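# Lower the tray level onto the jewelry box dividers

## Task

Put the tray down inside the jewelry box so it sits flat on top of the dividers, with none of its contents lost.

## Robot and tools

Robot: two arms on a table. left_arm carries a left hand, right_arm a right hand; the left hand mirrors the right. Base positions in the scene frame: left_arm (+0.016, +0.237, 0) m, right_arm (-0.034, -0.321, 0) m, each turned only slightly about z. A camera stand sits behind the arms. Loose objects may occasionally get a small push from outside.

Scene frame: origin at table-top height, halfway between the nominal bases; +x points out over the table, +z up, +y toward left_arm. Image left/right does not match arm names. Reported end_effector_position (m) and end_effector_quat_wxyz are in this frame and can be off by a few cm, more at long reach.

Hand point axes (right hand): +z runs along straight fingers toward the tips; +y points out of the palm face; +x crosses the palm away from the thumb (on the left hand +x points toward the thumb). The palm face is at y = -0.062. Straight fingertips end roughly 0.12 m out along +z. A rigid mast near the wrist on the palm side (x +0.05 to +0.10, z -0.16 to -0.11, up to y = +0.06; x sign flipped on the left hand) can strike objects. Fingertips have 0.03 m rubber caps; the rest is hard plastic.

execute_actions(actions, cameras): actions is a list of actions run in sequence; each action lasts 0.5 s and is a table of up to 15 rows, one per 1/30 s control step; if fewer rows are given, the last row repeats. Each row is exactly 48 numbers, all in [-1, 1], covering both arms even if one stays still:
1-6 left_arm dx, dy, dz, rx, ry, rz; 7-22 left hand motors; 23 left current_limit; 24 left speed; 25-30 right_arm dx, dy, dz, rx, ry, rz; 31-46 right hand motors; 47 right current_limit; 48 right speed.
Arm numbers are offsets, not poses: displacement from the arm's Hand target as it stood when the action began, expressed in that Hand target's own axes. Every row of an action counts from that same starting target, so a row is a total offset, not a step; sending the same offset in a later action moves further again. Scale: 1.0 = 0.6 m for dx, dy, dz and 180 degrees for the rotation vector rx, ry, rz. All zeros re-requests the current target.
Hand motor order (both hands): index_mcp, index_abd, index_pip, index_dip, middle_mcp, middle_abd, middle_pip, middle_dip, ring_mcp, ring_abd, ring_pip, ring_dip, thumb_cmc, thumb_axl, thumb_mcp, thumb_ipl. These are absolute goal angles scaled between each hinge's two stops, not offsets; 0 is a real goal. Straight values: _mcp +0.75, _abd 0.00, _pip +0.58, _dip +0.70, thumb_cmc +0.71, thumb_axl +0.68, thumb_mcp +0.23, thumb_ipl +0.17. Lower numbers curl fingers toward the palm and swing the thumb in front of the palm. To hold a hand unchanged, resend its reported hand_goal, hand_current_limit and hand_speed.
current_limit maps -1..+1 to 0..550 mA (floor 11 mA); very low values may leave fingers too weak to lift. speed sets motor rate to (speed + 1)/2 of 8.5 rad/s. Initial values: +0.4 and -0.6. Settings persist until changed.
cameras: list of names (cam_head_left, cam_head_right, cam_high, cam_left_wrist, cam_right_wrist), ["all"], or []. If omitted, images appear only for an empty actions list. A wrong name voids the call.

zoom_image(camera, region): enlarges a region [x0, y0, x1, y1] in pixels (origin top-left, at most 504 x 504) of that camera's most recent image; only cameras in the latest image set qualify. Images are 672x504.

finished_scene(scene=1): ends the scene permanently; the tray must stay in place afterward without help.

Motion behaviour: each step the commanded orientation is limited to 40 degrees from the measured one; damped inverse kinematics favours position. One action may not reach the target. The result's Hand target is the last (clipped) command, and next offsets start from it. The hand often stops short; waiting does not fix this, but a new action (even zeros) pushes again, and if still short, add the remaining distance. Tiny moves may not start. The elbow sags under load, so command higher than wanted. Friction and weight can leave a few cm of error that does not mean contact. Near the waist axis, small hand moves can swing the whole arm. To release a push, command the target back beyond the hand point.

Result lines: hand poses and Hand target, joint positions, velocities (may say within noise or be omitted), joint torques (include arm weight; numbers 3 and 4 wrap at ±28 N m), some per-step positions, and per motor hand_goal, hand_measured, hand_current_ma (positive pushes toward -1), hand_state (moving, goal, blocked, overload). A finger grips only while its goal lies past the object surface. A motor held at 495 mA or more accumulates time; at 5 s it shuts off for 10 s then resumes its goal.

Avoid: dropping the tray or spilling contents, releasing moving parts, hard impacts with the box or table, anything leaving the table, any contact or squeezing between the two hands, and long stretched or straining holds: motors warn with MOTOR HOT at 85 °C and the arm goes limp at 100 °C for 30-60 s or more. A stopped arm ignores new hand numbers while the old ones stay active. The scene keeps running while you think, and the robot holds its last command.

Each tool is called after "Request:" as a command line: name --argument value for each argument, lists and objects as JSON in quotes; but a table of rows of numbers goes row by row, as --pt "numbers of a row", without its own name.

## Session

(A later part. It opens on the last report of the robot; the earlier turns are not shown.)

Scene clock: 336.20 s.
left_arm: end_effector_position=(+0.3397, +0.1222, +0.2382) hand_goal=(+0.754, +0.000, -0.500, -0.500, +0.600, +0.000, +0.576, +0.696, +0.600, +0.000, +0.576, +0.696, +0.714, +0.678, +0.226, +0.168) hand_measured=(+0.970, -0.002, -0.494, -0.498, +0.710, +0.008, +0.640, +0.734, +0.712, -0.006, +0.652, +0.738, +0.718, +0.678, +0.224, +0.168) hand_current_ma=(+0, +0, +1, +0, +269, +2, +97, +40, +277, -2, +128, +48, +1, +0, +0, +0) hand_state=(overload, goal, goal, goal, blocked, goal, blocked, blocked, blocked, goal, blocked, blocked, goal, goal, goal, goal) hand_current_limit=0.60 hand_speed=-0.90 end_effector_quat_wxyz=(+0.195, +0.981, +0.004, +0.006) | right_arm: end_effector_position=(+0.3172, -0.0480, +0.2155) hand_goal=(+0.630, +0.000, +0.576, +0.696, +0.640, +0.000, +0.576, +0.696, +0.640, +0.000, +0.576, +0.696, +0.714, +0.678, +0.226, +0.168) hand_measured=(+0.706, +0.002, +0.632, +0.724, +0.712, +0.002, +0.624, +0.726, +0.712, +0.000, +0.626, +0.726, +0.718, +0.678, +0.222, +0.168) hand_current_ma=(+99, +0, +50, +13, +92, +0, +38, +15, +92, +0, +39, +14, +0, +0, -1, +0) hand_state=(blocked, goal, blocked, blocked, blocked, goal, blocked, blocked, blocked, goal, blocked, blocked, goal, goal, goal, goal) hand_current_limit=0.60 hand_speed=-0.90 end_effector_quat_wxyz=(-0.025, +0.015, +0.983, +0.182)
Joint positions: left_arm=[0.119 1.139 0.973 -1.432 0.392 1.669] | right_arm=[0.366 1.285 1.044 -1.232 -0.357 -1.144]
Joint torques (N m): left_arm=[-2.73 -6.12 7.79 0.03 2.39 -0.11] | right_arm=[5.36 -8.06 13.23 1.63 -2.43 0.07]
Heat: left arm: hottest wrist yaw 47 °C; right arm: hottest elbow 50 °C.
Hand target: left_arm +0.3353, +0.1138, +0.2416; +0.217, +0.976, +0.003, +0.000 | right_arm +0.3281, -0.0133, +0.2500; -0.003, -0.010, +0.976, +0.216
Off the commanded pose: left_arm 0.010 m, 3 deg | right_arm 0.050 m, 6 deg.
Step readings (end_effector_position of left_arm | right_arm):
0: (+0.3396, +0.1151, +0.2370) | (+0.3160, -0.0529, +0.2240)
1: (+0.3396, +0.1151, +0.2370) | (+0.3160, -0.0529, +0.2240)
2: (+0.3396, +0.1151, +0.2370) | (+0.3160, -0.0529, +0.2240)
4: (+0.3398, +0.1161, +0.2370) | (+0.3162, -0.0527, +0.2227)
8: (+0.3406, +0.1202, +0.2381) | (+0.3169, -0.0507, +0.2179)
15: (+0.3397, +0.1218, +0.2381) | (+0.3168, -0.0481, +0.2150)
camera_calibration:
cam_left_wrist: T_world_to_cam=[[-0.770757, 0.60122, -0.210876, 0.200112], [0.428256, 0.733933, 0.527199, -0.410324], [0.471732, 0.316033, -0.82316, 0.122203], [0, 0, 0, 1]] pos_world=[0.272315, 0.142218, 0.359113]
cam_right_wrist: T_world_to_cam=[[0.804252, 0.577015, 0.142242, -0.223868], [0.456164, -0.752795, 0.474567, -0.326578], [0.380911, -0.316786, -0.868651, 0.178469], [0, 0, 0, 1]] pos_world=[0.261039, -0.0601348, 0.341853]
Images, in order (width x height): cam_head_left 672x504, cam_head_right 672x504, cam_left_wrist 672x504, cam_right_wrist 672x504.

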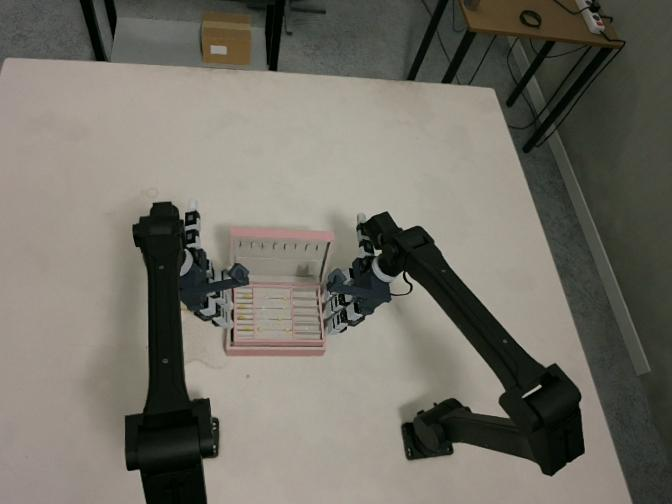

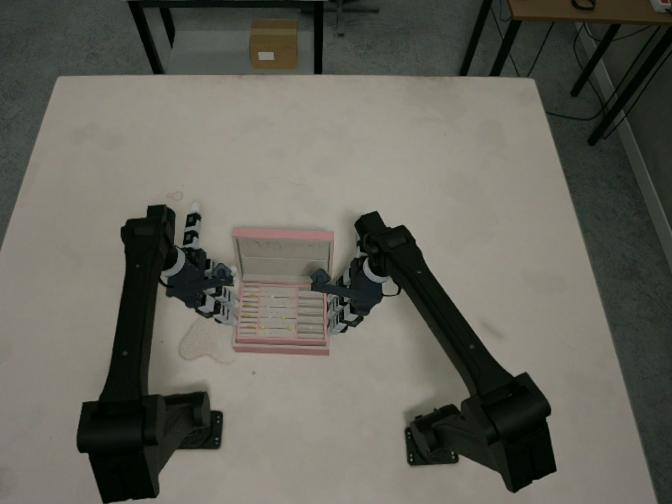

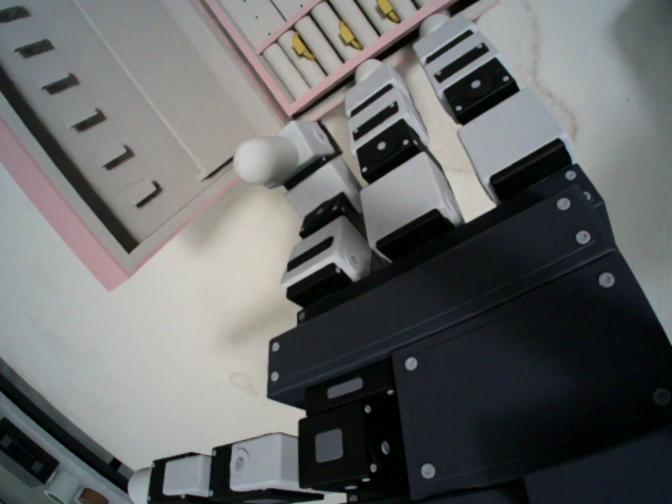

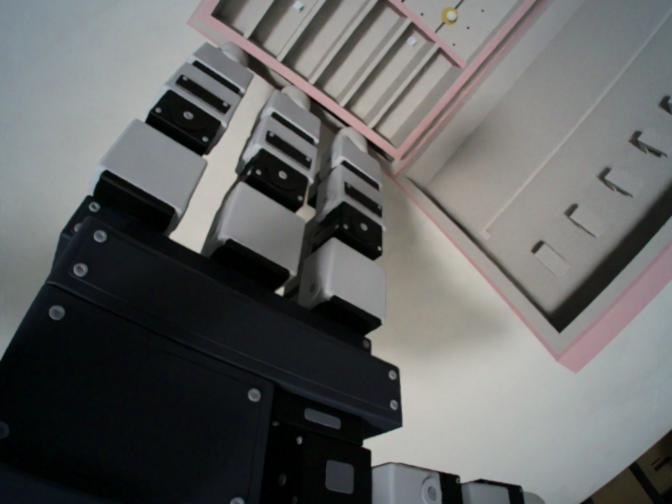

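Request:
execute_actions --actions '[[[0.0083,-0.0188,0.0170,0,0,0,0.754,0,-0.5,-0.5,0.60,0,0.576,0.696,0.60,0,0.576,0.696,0.714,0.678,0.226,0.168,0.6,-0.9,-0.0102,0.0130,-0.0048,0,0,0,0.63,0,0.576,0.696,0.64,0,0.576,0.696,0.64,0,0.576,0.696,0.714,0.678,0.226,0.168,0.6,-0.9]]]' --cameras '["cam_head_left","cam_head_right","cam_right_wrist","cam_left_wrist"]'

Request:
zoom_image --camera "cam_head_right" --region '[225, 265, 345, 360]'

Request:
zoom_image --camera "cam_right_wrist" --region '[170, 0, 270, 80]'

Request:
zoom_image --camera "cam_right_wrist" --region '[340, 100, 460, 200]'

Request:
zoom_image --camera "cam_left_wrist" --region '[250, 50, 430, 180]'

Scene clock: 343.10 s.
left_arm: end_effector_position=(+0.3425, +0.1293, +0.2293) hand_goal=(+0.754, +0.000, -0.500, -0.500, +0.600, +0.000, +0.576, +0.696, +0.600, +0.000, +0.576, +0.696, +0.714, +0.678, +0.226, +0.168) hand_measured=(+0.970, -0.002, -0.494, -0.498, +0.710, +0.008, +0.640, +0.734, +0.710, -0.006, +0.652, +0.738, +0.718, +0.678, +0.224, +0.168) hand_current_ma=(+0, +0, +1, +0, +269, +2, +97, +40, +276, -2, +128, +48, +1, +0, +0, +0) hand_state=(overload, goal, goal, goal, blocked, goal, blocked, blocked, blocked, goal, blocked, blocked, goal, goal, goal, goal) hand_current_limit=0.60 hand_speed=-0.90 end_effector_quat_wxyz=(+0.193, +0.981, +0.005, +0.011) | right_arm: end_effector_position=(+0.3249, -0.0417, +0.2232) hand_goal=(+0.630, +0.000, +0.576, +0.696, +0.640, +0.000, +0.576, +0.696, +0.640, +0.000, +0.576, +0.696, +0.714, +0.678, +0.226, +0.168) hand_measured=(+0.704, +0.002, +0.632, +0.724, +0.712, +0.002, +0.624, +0.726, +0.712, +0.000, +0.626, +0.726, +0.718, +0.678, +0.222, +0.168) hand_current_ma=(+97, +0, +50, +13, +92, +0, +38, +15, +92, +0, +39, +14, +0, +0, -1, +0) hand_state=(blocked, goal, blocked, blocked, blocked, goal, blocked, blocked, blocked, goal, blocked, blocked, goal, goal, goal, goal) hand_current_limit=0.60 hand_speed=-0.90 end_effector_quat_wxyz=(-0.019, +0.012, +0.983, +0.185)
Joint positions: left_arm=[0.141 1.147 0.956 -1.404 0.389 1.687] | right_arm=[0.373 1.299 1.074 -1.232 -0.357 -1.14]
Joint torques (N m): left_arm=[-2.26 -5.48 7.42 0.27 2.49 -0.15] | right_arm=[5.48 -8.12 13.41 1.28 -2.35 0.13]
Heat: left arm: hottest wrist yaw 46 °C; right arm: hottest elbow 50 °C.
Hand target: left_arm +0.3402, +0.1197, +0.2277; +0.216, +0.976, +0.003, +0.000 | right_arm +0.3340, -0.0073, +0.2559; -0.003, -0.010, +0.976, +0.216
Off the commanded pose: left_arm 0.010 m, 3 deg | right_arm 0.048 m, 5 deg.
Step readings (end_effector_position of left_arm | right_arm):
0: (+0.3397, +0.1222, +0.2382) | (+0.3172, -0.0480, +0.2155)
1: (+0.3397, +0.1222, +0.2382) | (+0.3172, -0.0480, +0.2155)
2: (+0.3394, +0.1224, +0.2379) | (+0.3174, -0.0477, +0.2160)
4: (+0.3397, +0.1239, +0.2363) | (+0.3189, -0.0465, +0.2174)
8: (+0.3409, +0.1281, +0.2310) | (+0.3232, -0.0431, +0.2225)
15: (+0.3426, +0.1294, +0.2293) | (+0.3247, -0.0418, +0.2240)
camera_calibration:
cam_left_wrist: T_world_to_cam=[[-0.77139, 0.598622, -0.215893, 0.197823], [0.420064, 0.733841, 0.533876, -0.410792], [0.478021, 0.321138, -0.817537, 0.10723], [0, 0, 0, 1]] pos_world=[0.273899, 0.148599, 0.349685]
cam_right_wrist: T_world_to_cam=[[0.80015, 0.579033, 0.156462, -0.236508], [0.452461, -0.753943, 0.476287, -0.328316], [0.393749, -0.310308, -0.865258, 0.17959], [0, 0, 0, 1]] pos_world=[0.267079, -0.0548568, 0.348769]
Images, in order (width x height): cam_head_left 672x504, cam_head_right 672x504, cam_left_wrist 672x504, cam_right_wrist 672x504.

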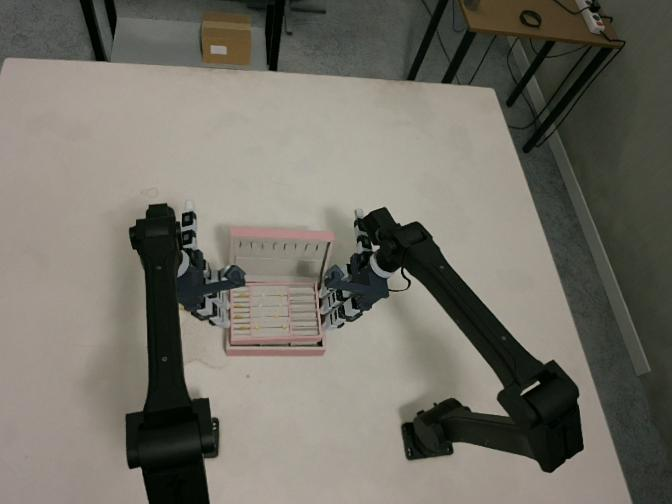

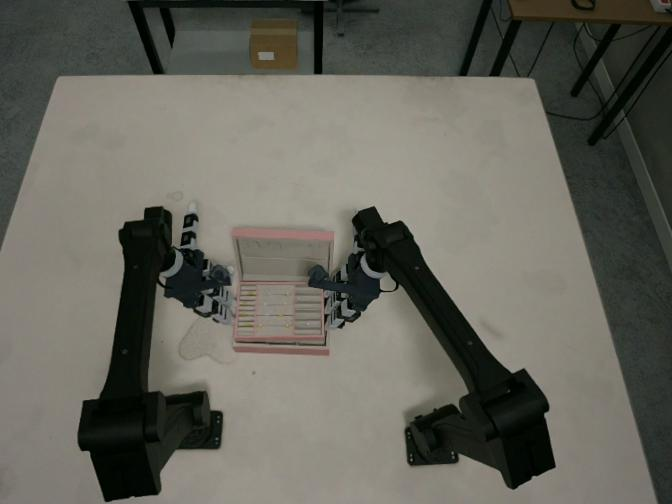

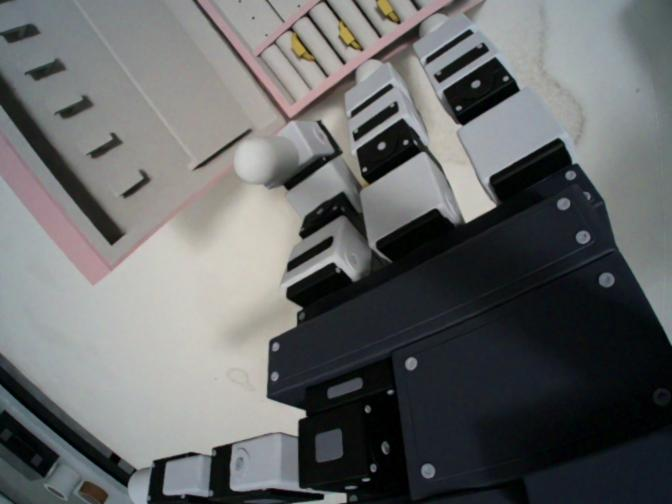

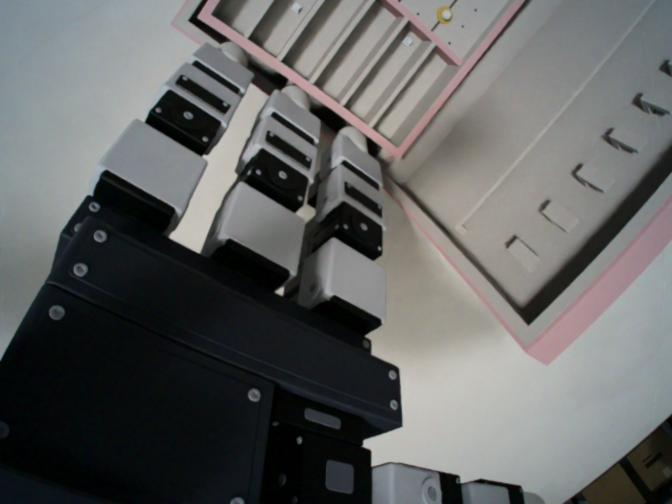

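Scaled by 4.200 from the camera's 672x504 image, which has a finer 960x720 frame.

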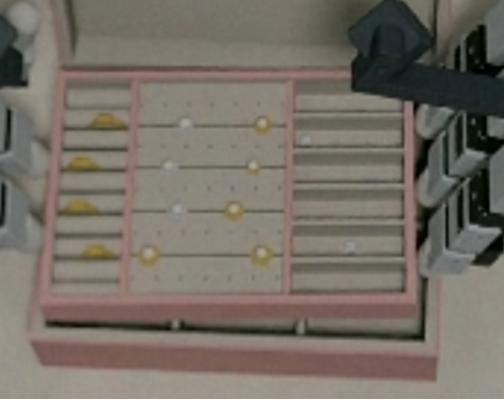

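Scaled by 5.040 from the camera's 672x504 image, which has a finer 960x720 frame.

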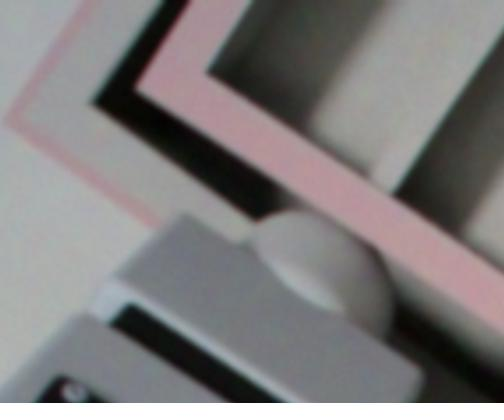

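Scaled by 4.200 from the camera's 672x504 image, which has a finer 960x720 frame.

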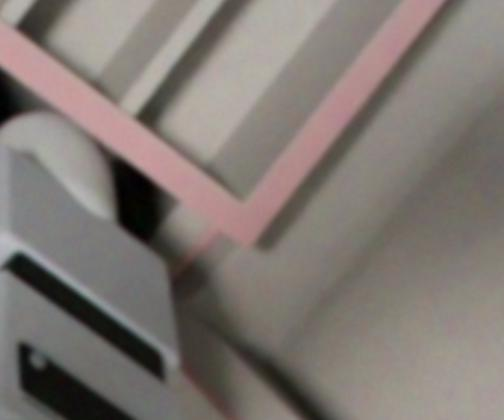

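Scaled by 2.800 from the camera's 672x504 image, which has a finer 960x720 frame.

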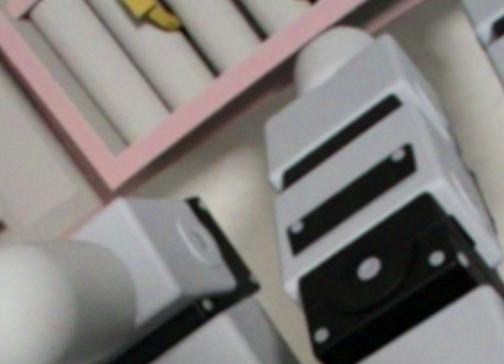

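Request:
execute_actions --actions '[[[-0.0025,-0.0040,0.0203,0,-0.00317,0.0068,0.754,0,-0.5,-0.5,0.60,0,0.576,0.696,0.60,0,0.576,0.696,0.714,0.678,0.226,0.168,0.6,-0.9,0.0185,-0.0168,0.0252,0,-0.00317,0.0068,0.63,0,0.576,0.696,0.64,0,0.576,0.696,0.64,0,0.576,0.696,0.714,0.678,0.226,0.168,0.6,-0.9]]]' --cameras '["cam_head_left","cam_head_right","cam_right_wrist","cam_left_wrist"]'

Request:
zoom_image --camera "cam_head_right" --region '[225, 265, 345, 360]'

Request:
zoom_image --camera "cam_right_wrist" --region '[170, 0, 270, 80]'

Request:
zoom_image --camera "cam_right_wrist" --region '[340, 100, 460, 200]'

Request:
zoom_image --camera "cam_left_wrist" --region '[250, 50, 430, 180]'

Scene clock: 347.90 s.
left_arm: end_effector_position=(+0.3429, +0.1293, +0.2231) hand_goal=(+0.754, +0.000, -0.500, -0.500, +0.600, +0.000, +0.576, +0.696, +0.600, +0.000, +0.576, +0.696, +0.714, +0.678, +0.226, +0.168) hand_measured=(+0.970, -0.002, -0.494, -0.498, +0.710, +0.006, +0.640, +0.734, +0.706, -0.008, +0.648, +0.738, +0.718, +0.678, +0.224, +0.168) hand_current_ma=(+0, +0, +1, +0, +269, +1, +97, +40, +259, -2, +120, +48, +1, +0, -1, +0) hand_state=(overload, goal, goal, goal, blocked, goal, blocked, blocked, blocked, goal, blocked, blocked, goal, goal, goal, goal) hand_current_limit=0.60 hand_speed=-0.90 end_effector_quat_wxyz=(+0.192, +0.981, -0.004, +0.016) | right_arm: end_effector_position=(+0.3282, -0.0410, +0.2201) hand_goal=(+0.630, +0.000, +0.576, +0.696, +0.640, +0.000, +0.576, +0.696, +0.640, +0.000, +0.576, +0.696, +0.714, +0.678, +0.226, +0.168) hand_measured=(+0.700, +0.000, +0.628, +0.720, +0.712, +0.000, +0.624, +0.726, +0.718, +0.000, +0.630, +0.726, +0.718, +0.678, +0.222, +0.168) hand_current_ma=(+88, +0, +44, +10, +92, +0, +38, +15, +106, +0, +46, +15, +0, +0, -1, +0) hand_state=(blocked, goal, blocked, blocked, blocked, goal, blocked, blocked, blocked, goal, blocked, blocked, goal, goal, goal, goal) hand_current_limit=0.60 hand_speed=-0.90 end_effector_quat_wxyz=(-0.014, +0.023, +0.983, +0.184)
Joint positions: left_arm=[0.141 1.153 0.944 -1.38 0.388 1.705] | right_arm=[0.378 1.297 1.065 -1.209 -0.349 -1.109]
Joint torques (N m): left_arm=[-3.78 -3.9 6.69 0.46 2.49 -0.2] | right_arm=[5.89 -9.7 9.21 2.71 -2.41 0.17]
Heat: left arm: hottest wrist yaw 47 °C; right arm: hottest elbow 51 °C.
Hand target: left_arm +0.3386, +0.1166, +0.2156; +0.217, +0.976, -0.009, -0.002 | right_arm +0.3229, -0.0104, +0.2380; +0.000, +0.001, +0.976, +0.216
Off the commanded pose: left_arm 0.015 m, 4 deg | right_arm 0.036 m, 5 deg.
Step readings (end_effector_position of left_arm | right_arm):
0: (+0.3424, +0.1293, +0.2294) | (+0.3249, -0.0417, +0.2232)
1: (+0.3425, +0.1293, +0.2294) | (+0.3249, -0.0417, +0.2232)
2: (+0.3424, +0.1293, +0.2287) | (+0.3250, -0.0416, +0.2231)
4: (+0.3424, +0.1293, +0.2260) | (+0.3258, -0.0411, +0.2232)
8: (+0.3426, +0.1294, +0.2229) | (+0.3276, -0.0407, +0.2216)
15: (+0.3430, +0.1293, +0.2231) | (+0.3281, -0.0409, +0.2199)
camera_calibration:
cam_left_wrist: T_world_to_cam=[[-0.758773, 0.611512, -0.224312, 0.192724], [0.425217, 0.725913, 0.540593, -0.409816], [0.493411, 0.314806, -0.810828, 0.0959198], [0, 0, 0, 1]] pos_world=[0.273166, 0.149442, 0.342549]
cam_right_wrist: T_world_to_cam=[[0.813064, 0.559763, 0.159973, -0.244922], [0.431105, -0.763574, 0.480732, -0.322056], [0.391248, -0.321901, -0.862152, 0.17544], [0, 0, 0, 1]] pos_world=[0.269337, -0.0523413, 0.345259]
Images, in order (width x height): cam_head_left 672x504, cam_head_right 672x504, cam_left_wrist 672x504, cam_right_wrist 672x504.

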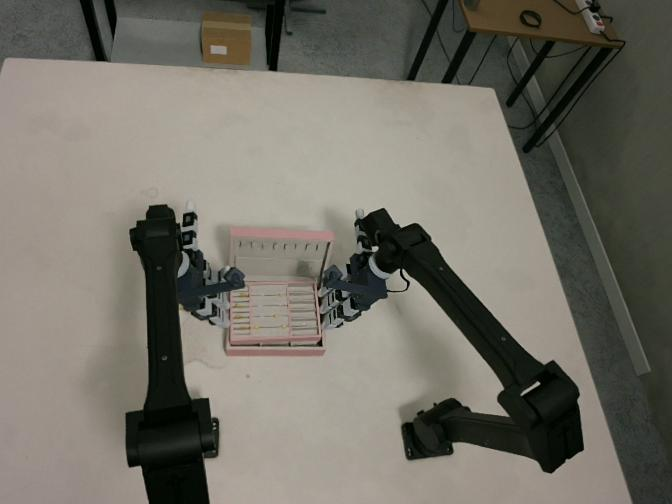

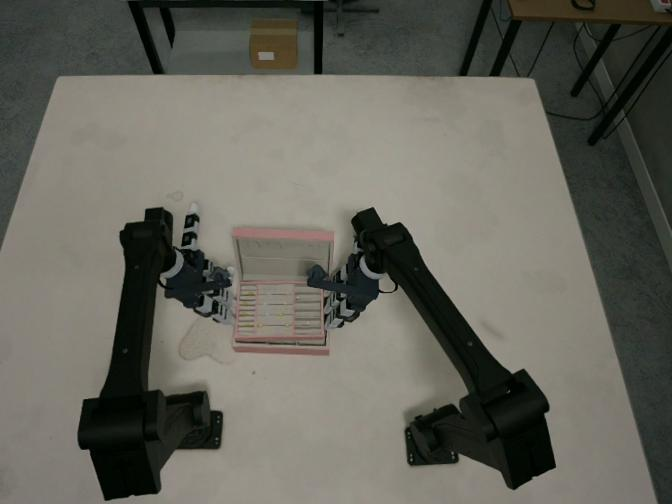

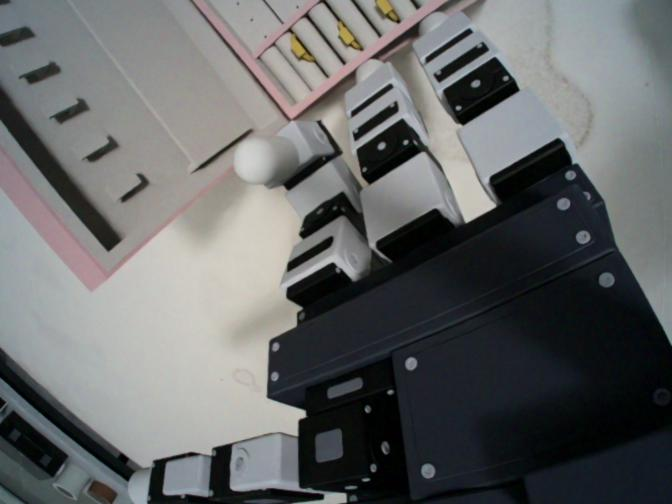

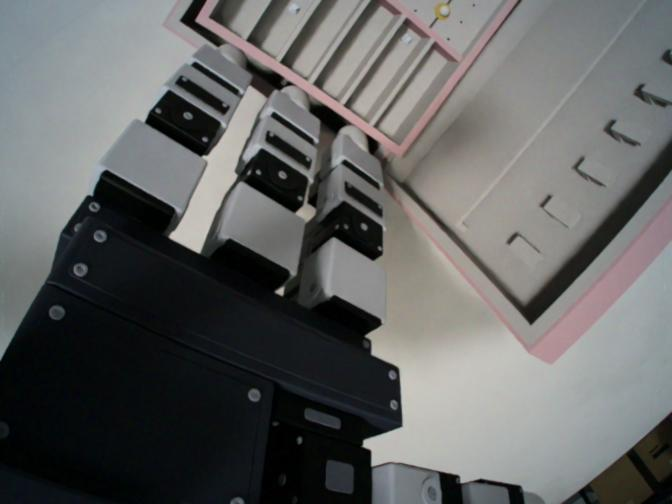

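Scaled by 4.200 from the camera's 672x504 image, which has a finer 960x720 frame.

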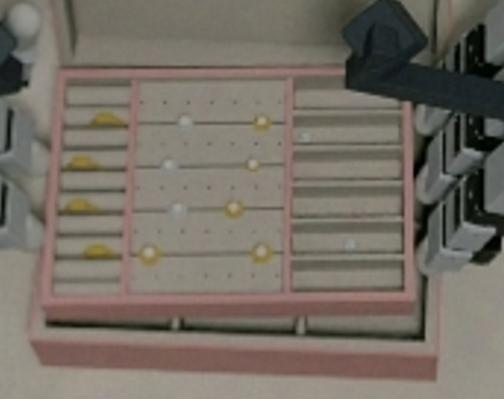

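Scaled by 5.040 from the camera's 672x504 image, which has a finer 960x720 frame.

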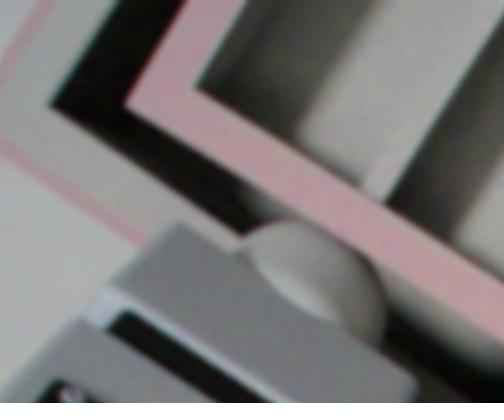

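Scaled by 4.200 from the camera's 672x504 image, which has a finer 960x720 frame.

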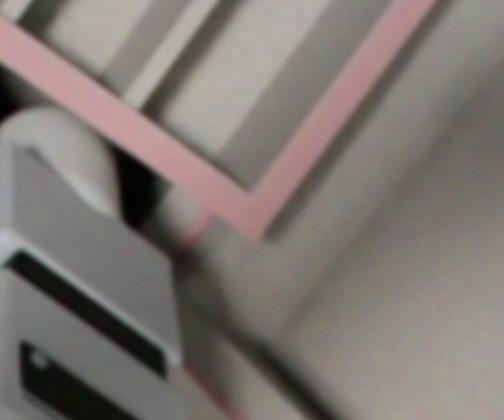

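Scaled by 2.800 from the camera's 672x504 image, which has a finer 960x720 frame.

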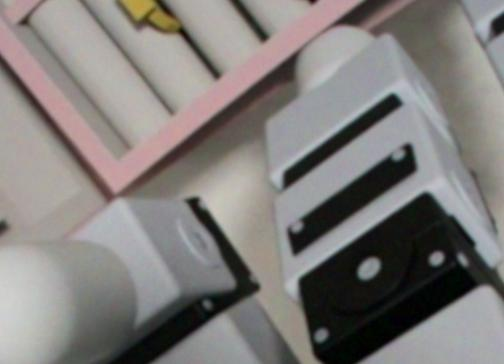

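Request:
execute_actions --actions '[[[-0.0115,0.0153,-0.0168,0,-0.00117,0.00252,0.754,0,-0.5,-0.5,0.60,0,0.576,0.696,0.60,0,0.576,0.696,0.714,0.678,0.226,0.168,0.6,-0.9,0.0150,0.0045,-0.0255,0,-0.00117,0.00252,0.63,0,0.576,0.696,0.64,0,0.576,0.696,0.64,0,0.576,0.696,0.714,0.678,0.226,0.168,0.6,-0.9]]]' --cameras '["cam_head_left","cam_head_right","cam_right_wrist","cam_left_wrist"]'

Request:
zoom_image --camera "cam_head_right" --region '[225, 265, 345, 360]'

Request:
zoom_image --camera "cam_right_wrist" --region '[170, 0, 270, 80]'

Request:
zoom_image --camera "cam_right_wrist" --region '[340, 100, 460, 200]'

Request:
zoom_image --camera "cam_left_wrist" --region '[250, 50, 430, 180]'

Scene clock: 351.43 s.
left_arm: end_effector_position=(+0.3409, +0.1294, +0.2226) hand_goal=(+0.754, +0.000, -0.500, -0.500, +0.600, +0.000, +0.576, +0.696, +0.600, +0.000, +0.576, +0.696, +0.714, +0.678, +0.226, +0.168) hand_measured=(+0.970, -0.002, -0.494, -0.498, +0.710, +0.012, +0.640, +0.734, +0.706, +0.000, +0.648, +0.738, +0.718, +0.678, +0.224, +0.168) hand_current_ma=(+0, +0, +1, +0, +269, +5, +97, +40, +259, +0, +120, +48, +1, +0, -1, +0) hand_state=(overload, goal, goal, goal, blocked, goal, blocked, blocked, blocked, goal, blocked, blocked, goal, goal, goal, goal) hand_current_limit=0.60 hand_speed=-0.90 end_effector_quat_wxyz=(+0.191, +0.981, -0.004, +0.011) | right_arm: end_effector_position=(+0.3219, -0.0415, +0.2338) hand_goal=(+0.630, +0.000, +0.576, +0.696, +0.640, +0.000, +0.576, +0.696, +0.640, +0.000, +0.576, +0.696, +0.714, +0.678, +0.226, +0.168) hand_measured=(+0.700, +0.000, +0.628, +0.720, +0.712, +0.000, +0.624, +0.726, +0.718, +0.000, +0.630, +0.726, +0.718, +0.678, +0.222, +0.168) hand_current_ma=(+87, +0, +44, +10, +92, +0, +38, +15, +107, +0, +46, +15, +0, +0, -1, +0) hand_state=(blocked, goal, blocked, blocked, blocked, goal, blocked, blocked, blocked, goal, blocked, blocked, goal, goal, goal, goal) hand_current_limit=0.60 hand_speed=-0.90 end_effector_quat_wxyz=(-0.005, +0.026, +0.982, +0.189)
Joint positions: left_arm=[0.141 1.153 0.944 -1.39 0.385 1.705] | right_arm=[0.384 1.26 1.063 -1.22 -0.349 -1.093]
Joint torques (N m): left_arm=[-4.31 -6.53 7.87 -0.64 2.59 -0.15] | right_arm=[5.66 -9.23 9.89 1.65 -2.29 0.14]
Heat: left arm: hottest wrist yaw 47 °C; right arm: hottest elbow 51 °C.
Hand target: left_arm +0.3317, +0.1127, +0.2287; +0.217, +0.976, -0.013, -0.003 | right_arm +0.3139, -0.0143, +0.2530; +0.001, +0.005, +0.976, +0.216
Off the commanded pose: left_arm 0.020 m, 4 deg | right_arm 0.034 m, 4 deg.
Step readings (end_effector_position of left_arm | right_arm):
0: (+0.3429, +0.1293, +0.2231) | (+0.3282, -0.0410, +0.2200)
1: (+0.3429, +0.1293, +0.2231) | (+0.3282, -0.0410, +0.2200)
2: (+0.3429, +0.1293, +0.2231) | (+0.3282, -0.0411, +0.2205)
4: (+0.3425, +0.1293, +0.2230) | (+0.3275, -0.0410, +0.2223)
8: (+0.3418, +0.1294, +0.2228) | (+0.3245, -0.0415, +0.2292)
15: (+0.3410, +0.1294, +0.2226) | (+0.3218, -0.0415, +0.2338)
camera_calibration:
cam_left_wrist: T_world_to_cam=[[-0.760427, 0.612478, -0.215919, 0.189535], [0.430882, 0.724586, 0.537881, -0.409976], [0.485892, 0.315983, -0.814901, 0.0998061], [0, 0, 0, 1]] pos_world=[0.272284, 0.14944, 0.342775]
cam_right_wrist: T_world_to_cam=[[0.815091, 0.551035, 0.178852, -0.24715], [0.416133, -0.771666, 0.481005, -0.322054], [0.403064, -0.317636, -0.858281, 0.184987], [0, 0, 0, 1]] pos_world=[0.260905, -0.0535711, 0.357884]
Images, in order (width x height): cam_head_left 672x504, cam_head_right 672x504, cam_left_wrist 672x504, cam_right_wrist 672x504.

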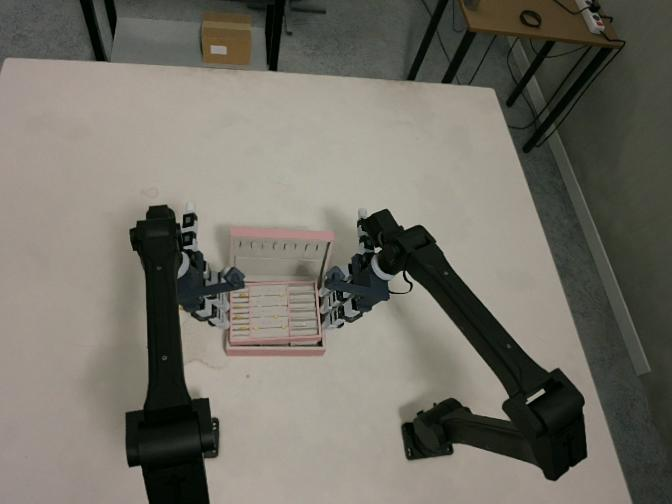

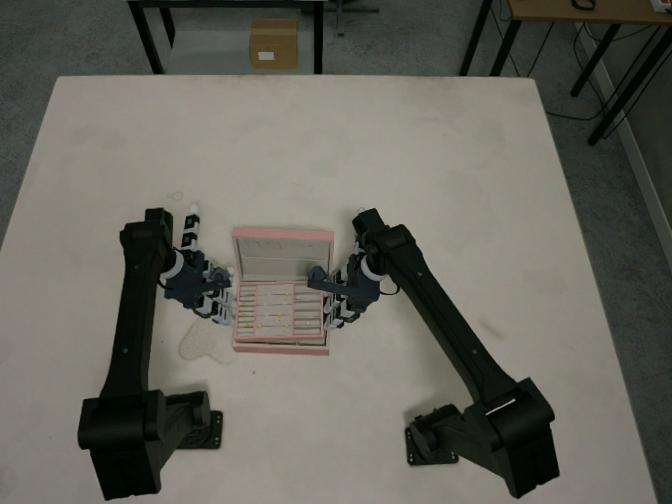

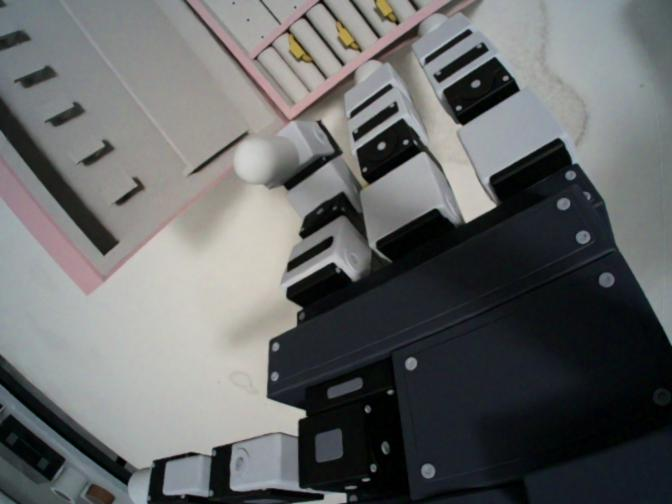

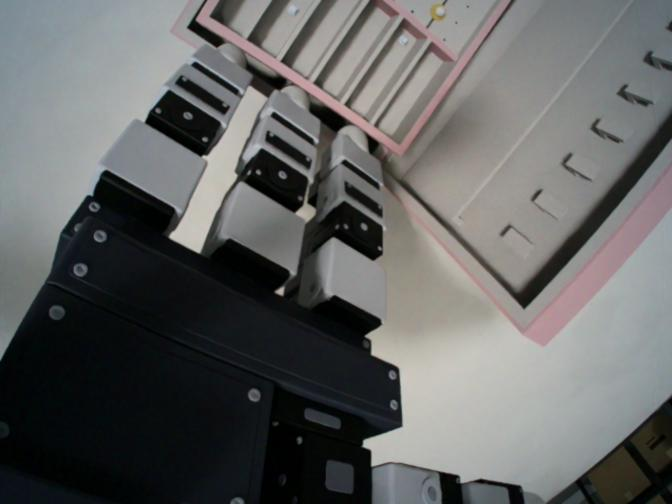

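Scaled by 4.200 from the camera's 672x504 image, which has a finer 960x720 frame.

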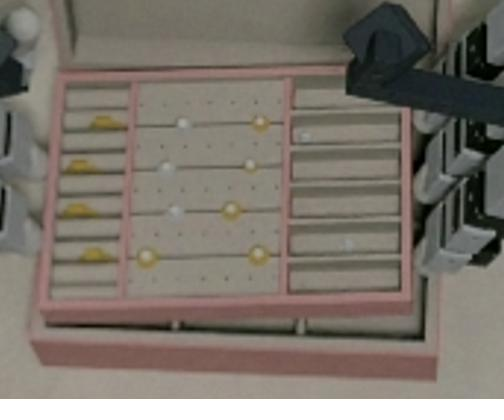

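Scaled by 5.040 from the camera's 672x504 image, which has a finer 960x720 frame.

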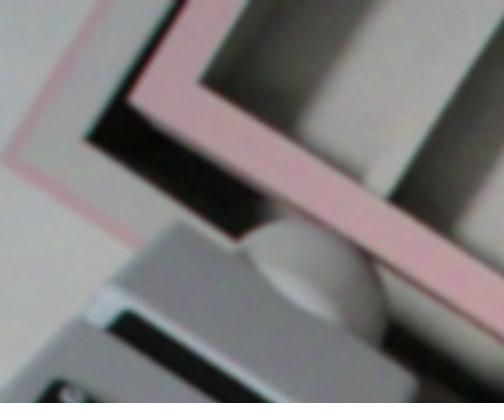

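Scaled by 4.200 from the camera's 672x504 image, which has a finer 960x720 frame.

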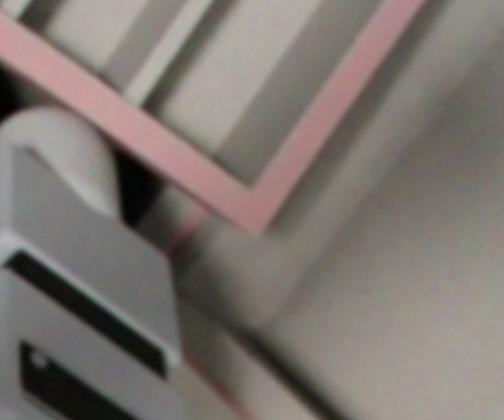

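Scaled by 2.800 from the camera's 672x504 image, which has a finer 960x720 frame.

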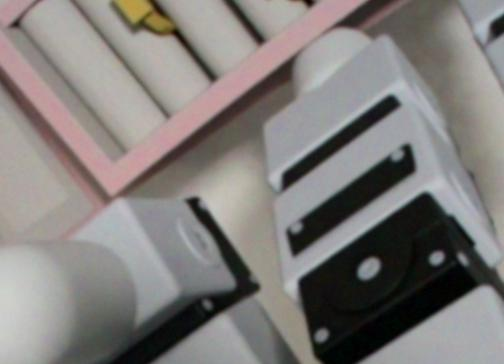

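Request:
execute_actions --actions '[[[0,0.0141,-0.0302,0,0,0,0.754,0,-0.5,-0.5,0.60,0,0.576,0.696,0.60,0,0.576,0.696,0.714,0.678,0.226,0.168,0.6,-0.9,0,0,0,0,0,0,0.63,0,0.576,0.696,0.64,0,0.576,0.696,0.64,0,0.576,0.696,0.714,0.678,0.226,0.168,0.6,-0.9]]]' --cameras '["cam_head_right","cam_right_wrist","cam_left_wrist"]'

Scene clock: 357.27 s.
left_arm: end_effector_position=(+0.3296, +0.1284, +0.2230) hand_goal=(+0.754, +0.000, -0.500, -0.500, +0.600, +0.000, +0.576, +0.696, +0.600, +0.000, +0.576, +0.696, +0.714, +0.678, +0.226, +0.168) hand_measured=(+0.970, -0.002, -0.494, -0.498, +0.720, +0.018, +0.646, +0.734, +0.706, +0.002, +0.648, +0.738, +0.718, +0.678, +0.224, +0.168) hand_current_ma=(+0, +0, +1, +0, +319, +9, +112, +40, +259, +0, +120, +48, +1, +0, -1, +0) hand_state=(overload, goal, goal, goal, blocked, goal, blocked, blocked, blocked, goal, blocked, blocked, goal, goal, goal, goal) hand_current_limit=0.60 hand_speed=-0.90 end_effector_quat_wxyz=(+0.193, +0.981, +0.001, -0.014) | right_arm: end_effector_position=(+0.3206, -0.0410, +0.2334) hand_goal=(+0.630, +0.000, +0.576, +0.696, +0.640, +0.000, +0.576, +0.696, +0.640, +0.000, +0.576, +0.696, +0.714, +0.678, +0.226, +0.168) hand_measured=(+0.688, -0.004, +0.620, +0.720, +0.712, +0.000, +0.624, +0.726, +0.730, +0.000, +0.638, +0.728, +0.718, +0.678, +0.222, +0.168) hand_current_ma=(+58, +0, +31, +10, +92, +0, +38, +15, +141, +0, +62, +17, +0, +0, -1, +0) hand_state=(blocked, goal, blocked, blocked, blocked, goal, blocked, blocked, blocked, goal, blocked, blocked, goal, goal, goal, goal) hand_current_limit=0.60 hand_speed=-0.90 end_effector_quat_wxyz=(-0.007, +0.025, +0.982, +0.188)
Joint positions: left_arm=[0.141 1.15 0.944 -1.444 0.382 1.705] | right_arm=[0.387 1.26 1.063 -1.224 -0.349 -1.093]
Joint torques (N m): left_arm=[-4.54 -6.77 10.91 -0.68 2.73 -0.12] | right_arm=[5.48 -9.29 9.88 1.83 -2.29 0.14]
Heat: left arm: hottest wrist yaw 47 °C; right arm: hottest elbow 51 °C.
Hand target: left_arm +0.3317, +0.1127, +0.2487; +0.216, +0.976, -0.013, -0.003 | right_arm +0.3140, -0.0144, +0.2530; +0.001, +0.005, +0.976, +0.216
Off the commanded pose: left_arm 0.030 m, 3 deg | right_arm 0.034 m, 4 deg.
Step readings (end_effector_position of left_arm | right_arm):
0: (+0.3409, +0.1294, +0.2226) | (+0.3220, -0.0415, +0.2338)
1: (+0.3407, +0.1294, +0.2226) | (+0.3220, -0.0415, +0.2338)
2: (+0.3400, +0.1294, +0.2225) | (+0.3220, -0.0415, +0.2338)
4: (+0.3370, +0.1292, +0.2223) | (+0.3213, -0.0415, +0.2335)
8: (+0.3321, +0.1287, +0.2222) | (+0.3206, -0.0410, +0.2334)
15: (+0.3298, +0.1284, +0.2229) | (+0.3206, -0.0410, +0.2334)
camera_calibration:
cam_left_wrist: T_world_to_cam=[[-0.770481, 0.611886, -0.178759, 0.176803], [0.45802, 0.726422, 0.512376, -0.408095], [0.44337, 0.312901, -0.83995, 0.125978], [0, 0, 0, 1]] pos_world=[0.267284, 0.148848, 0.346519]
cam_right_wrist: T_world_to_cam=[[0.814695, 0.552816, 0.175119, -0.245204], [0.41927, -0.770158, 0.480696, -0.321791], [0.400606, -0.318198, -0.859223, 0.186397], [0, 0, 0, 1]] pos_world=[0.260011, -0.0529662, 0.35778]
Images, in order (width x height): cam_head_right 672x504, cam_left_wrist 672x504, cam_right_wrist 672x504.

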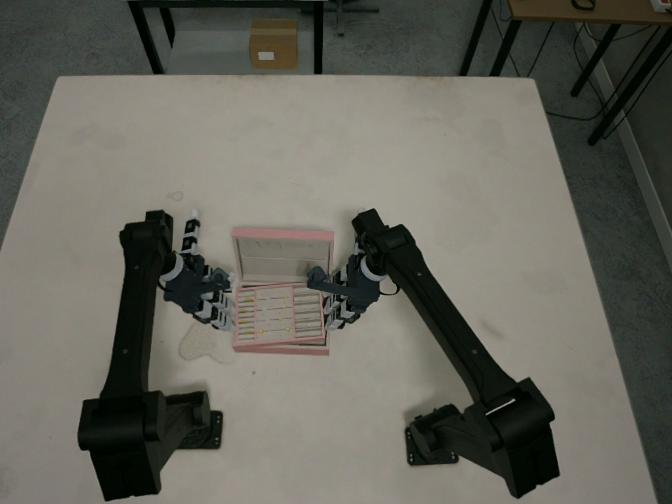

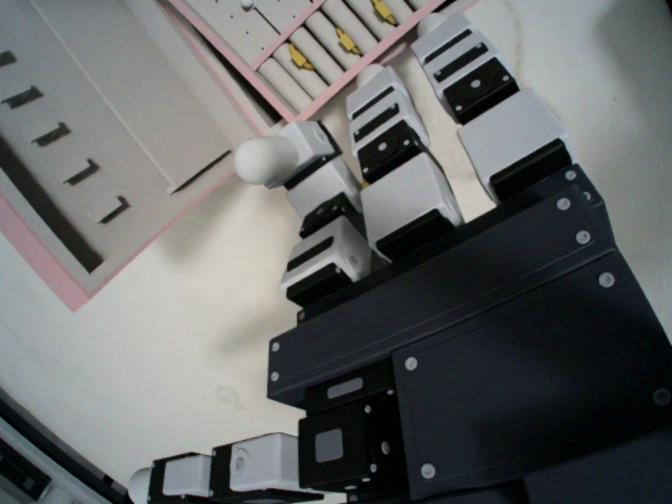

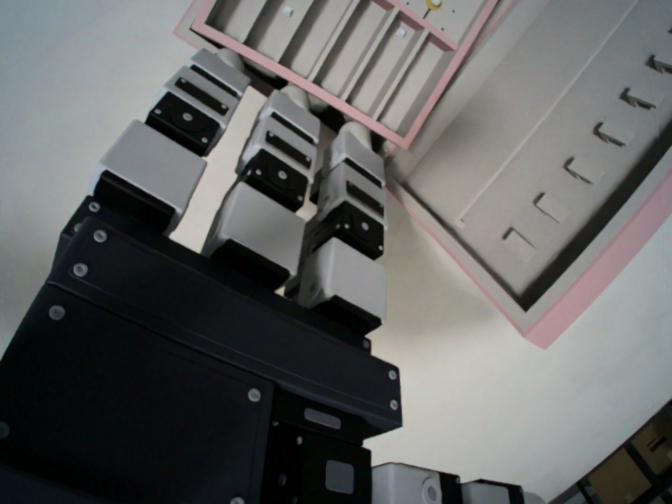

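Request:
zoom_image --camera "cam_head_right" --region '[225, 265, 345, 360]'

Request:
zoom_image --camera "cam_left_wrist" --region '[210, 30, 390, 160]'

Request:
zoom_image --camera "cam_right_wrist" --region '[170, 0, 440, 200]'

Scaled by 4.200 from the camera's 672x504 image, which has a finer 960x720 frame.

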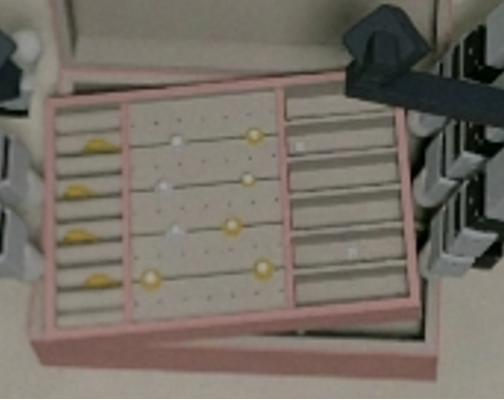

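Scaled by 2.800 from the camera's 672x504 image, which has a finer 960x720 frame.

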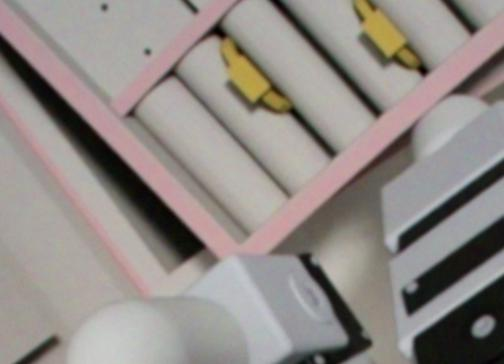

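Scaled by 1.867 from the camera's 672x504 image, which has a finer 960x720 frame.

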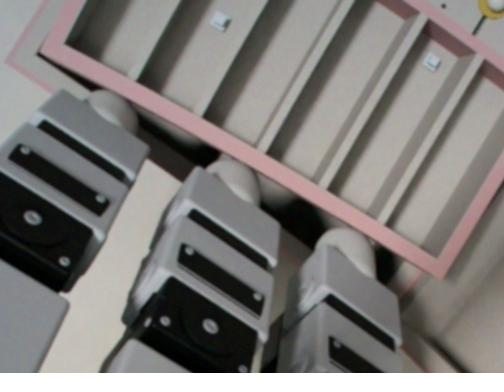

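Request:
execute_actions --actions '[[[0.0417,0.006,-0.0156,0,-0.0059,0.0126,0.754,0,-0.5,-0.5,0.60,0,0.576,0.696,0.60,0,0.576,0.696,0.714,0.678,0.226,0.168,0.6,-0.9,-0.0067,0,0,0,-0.0047,0.01,0.63,0,0.576,0.696,0.64,0,0.576,0.696,0.64,0,0.576,0.696,0.714,0.678,0.226,0.168,0.6,-0.9]]]' --cameras '["cam_head_right","cam_left_wrist","cam_right_wrist"]'

Request:
zoom_image --camera "cam_head_right" --region '[225, 265, 345, 360]'

Scene clock: 365.63 s.
left_arm: end_effector_position=(+0.3451, +0.1294, +0.2354) hand_goal=(+0.754, +0.000, -0.500, -0.500, +0.600, +0.000, +0.576, +0.696, +0.600, +0.000, +0.576, +0.696, +0.714, +0.678, +0.226, +0.168) hand_measured=(+0.970, -0.002, -0.494, -0.498, +0.722, +0.006, +0.646, +0.734, +0.706, -0.010, +0.648, +0.738, +0.718, +0.678, +0.224, +0.168) hand_current_ma=(+0, +0, +1, +0, +321, +2, +113, +40, +256, -4, +119, +48, +1, +0, -1, +0) hand_state=(overload, goal, goal, goal, blocked, goal, blocked, blocked, blocked, goal, blocked, blocked, goal, goal, goal, goal) hand_current_limit=0.60 hand_speed=-0.90 end_effector_quat_wxyz=(+0.196, +0.980, -0.017, -0.021) | right_arm: end_effector_position=(+0.3245, -0.0416, +0.2328) hand_goal=(+0.630, +0.000, +0.576, +0.696, +0.640, +0.000, +0.576, +0.696, +0.640, +0.000, +0.576, +0.696, +0.714, +0.678, +0.226, +0.168) hand_measured=(+0.686, +0.004, +0.618, +0.720, +0.712, +0.004, +0.624, +0.726, +0.730, +0.006, +0.638, +0.728, +0.718, +0.678, +0.222, +0.168) hand_current_ma=(+56, +0, +30, +10, +92, +0, +38, +15, +142, +0, +62, +17, +0, +0, -1, +0) hand_state=(blocked, goal, blocked, blocked, blocked, goal, blocked, blocked, blocked, goal, blocked, blocked, goal, goal, goal, goal) hand_current_limit=0.60 hand_speed=-0.90 end_effector_quat_wxyz=(-0.009, +0.046, +0.981, +0.186)
Joint positions: left_arm=[0.14 1.209 1.02 -1.483 0.385 1.746] | right_arm=[0.389 1.26 1.063 -1.221 -0.344 -1.047]
Joint torques (N m): left_arm=[-4.37 -5.48 12.12 -0.21 2.53 -0.04] | right_arm=[5.54 -9.58 9.57 2.33 -2.15 0.08]
Heat: left arm: hottest wrist yaw 48 °C; right arm: hottest elbow 51 °C.
Hand target: left_arm +0.3568, +0.1128, +0.2586; +0.216, +0.976, -0.034, -0.008 | right_arm +0.3180, -0.0143, +0.2530; +0.004, +0.022, +0.976, +0.216
Off the commanded pose: left_arm 0.031 m, 3 deg | right_arm 0.035 m, 5 deg.
Step readings (end_effector_position of left_arm | right_arm):
0: (+0.3295, +0.1284, +0.2230) | (+0.3206, -0.0410, +0.2334)
1: (+0.3296, +0.1284, +0.2232) | (+0.3206, -0.0410, +0.2334)
2: (+0.3297, +0.1284, +0.2240) | (+0.3207, -0.0411, +0.2334)
4: (+0.3321, +0.1286, +0.2274) | (+0.3210, -0.0410, +0.2331)
8: (+0.3424, +0.1294, +0.2350) | (+0.3229, -0.0415, +0.2329)
15: (+0.3450, +0.1294, +0.2344) | (+0.3243, -0.0416, +0.2329)
camera_calibration:
cam_left_wrist: T_world_to_cam=[[-0.747808, 0.63919, -0.179495, 0.179134], [0.48782, 0.71239, 0.504512, -0.428858], [0.45035, 0.289717, -0.844541, 0.130982], [0, 0, 0, 1]] pos_world=[0.284176, 0.153065, 0.359137]
cam_right_wrist: T_world_to_cam=[[0.838484, 0.519774, 0.163644, -0.254373], [0.393479, -0.785259, 0.478062, -0.315202], [0.376987, -0.336457, -0.862947, 0.191855], [0, 0, 0, 1]] pos_world=[0.264986, -0.0507477, 0.357873]
Images, in order (width x height): cam_head_right 672x504, cam_left_wrist 672x504, cam_right_wrist 672x504.

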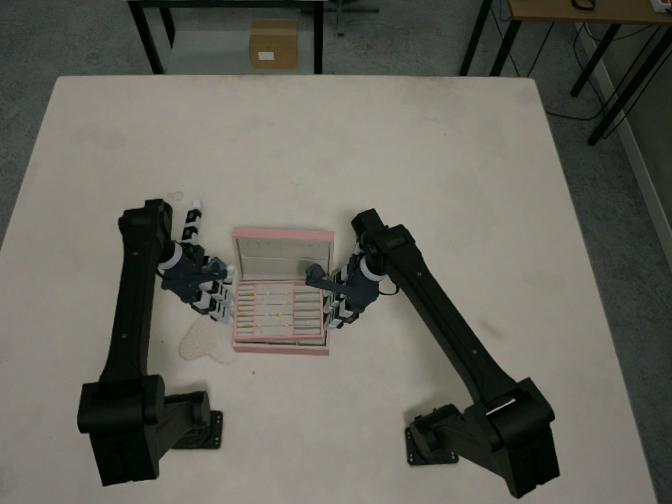

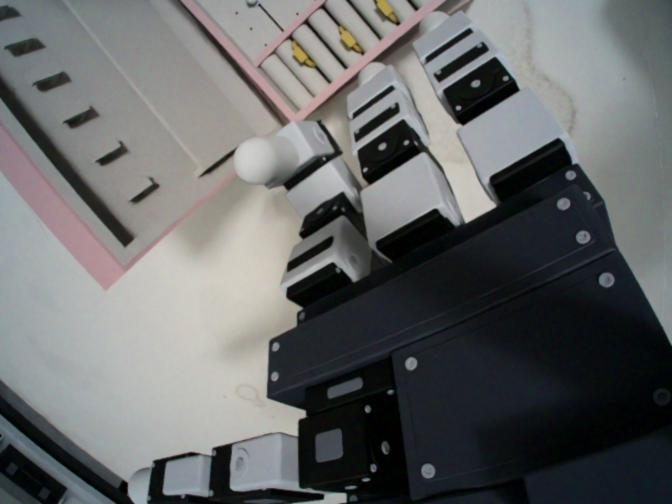

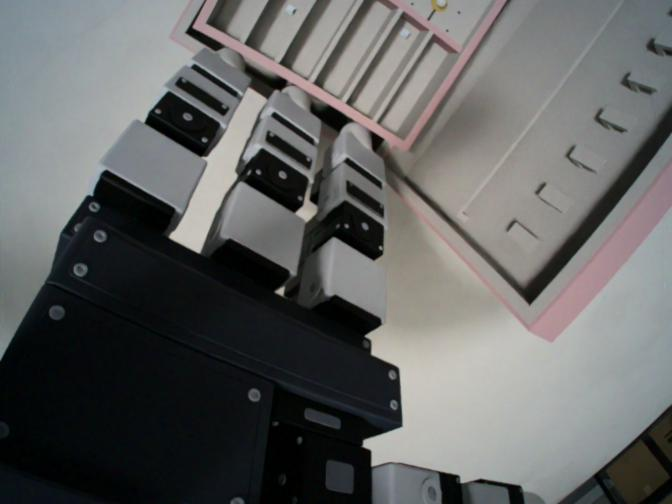

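Scaled by 4.200 from the camera's 672x504 image, which has a finer 960x720 frame.

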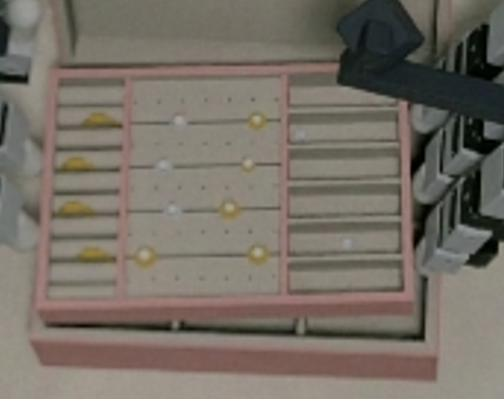

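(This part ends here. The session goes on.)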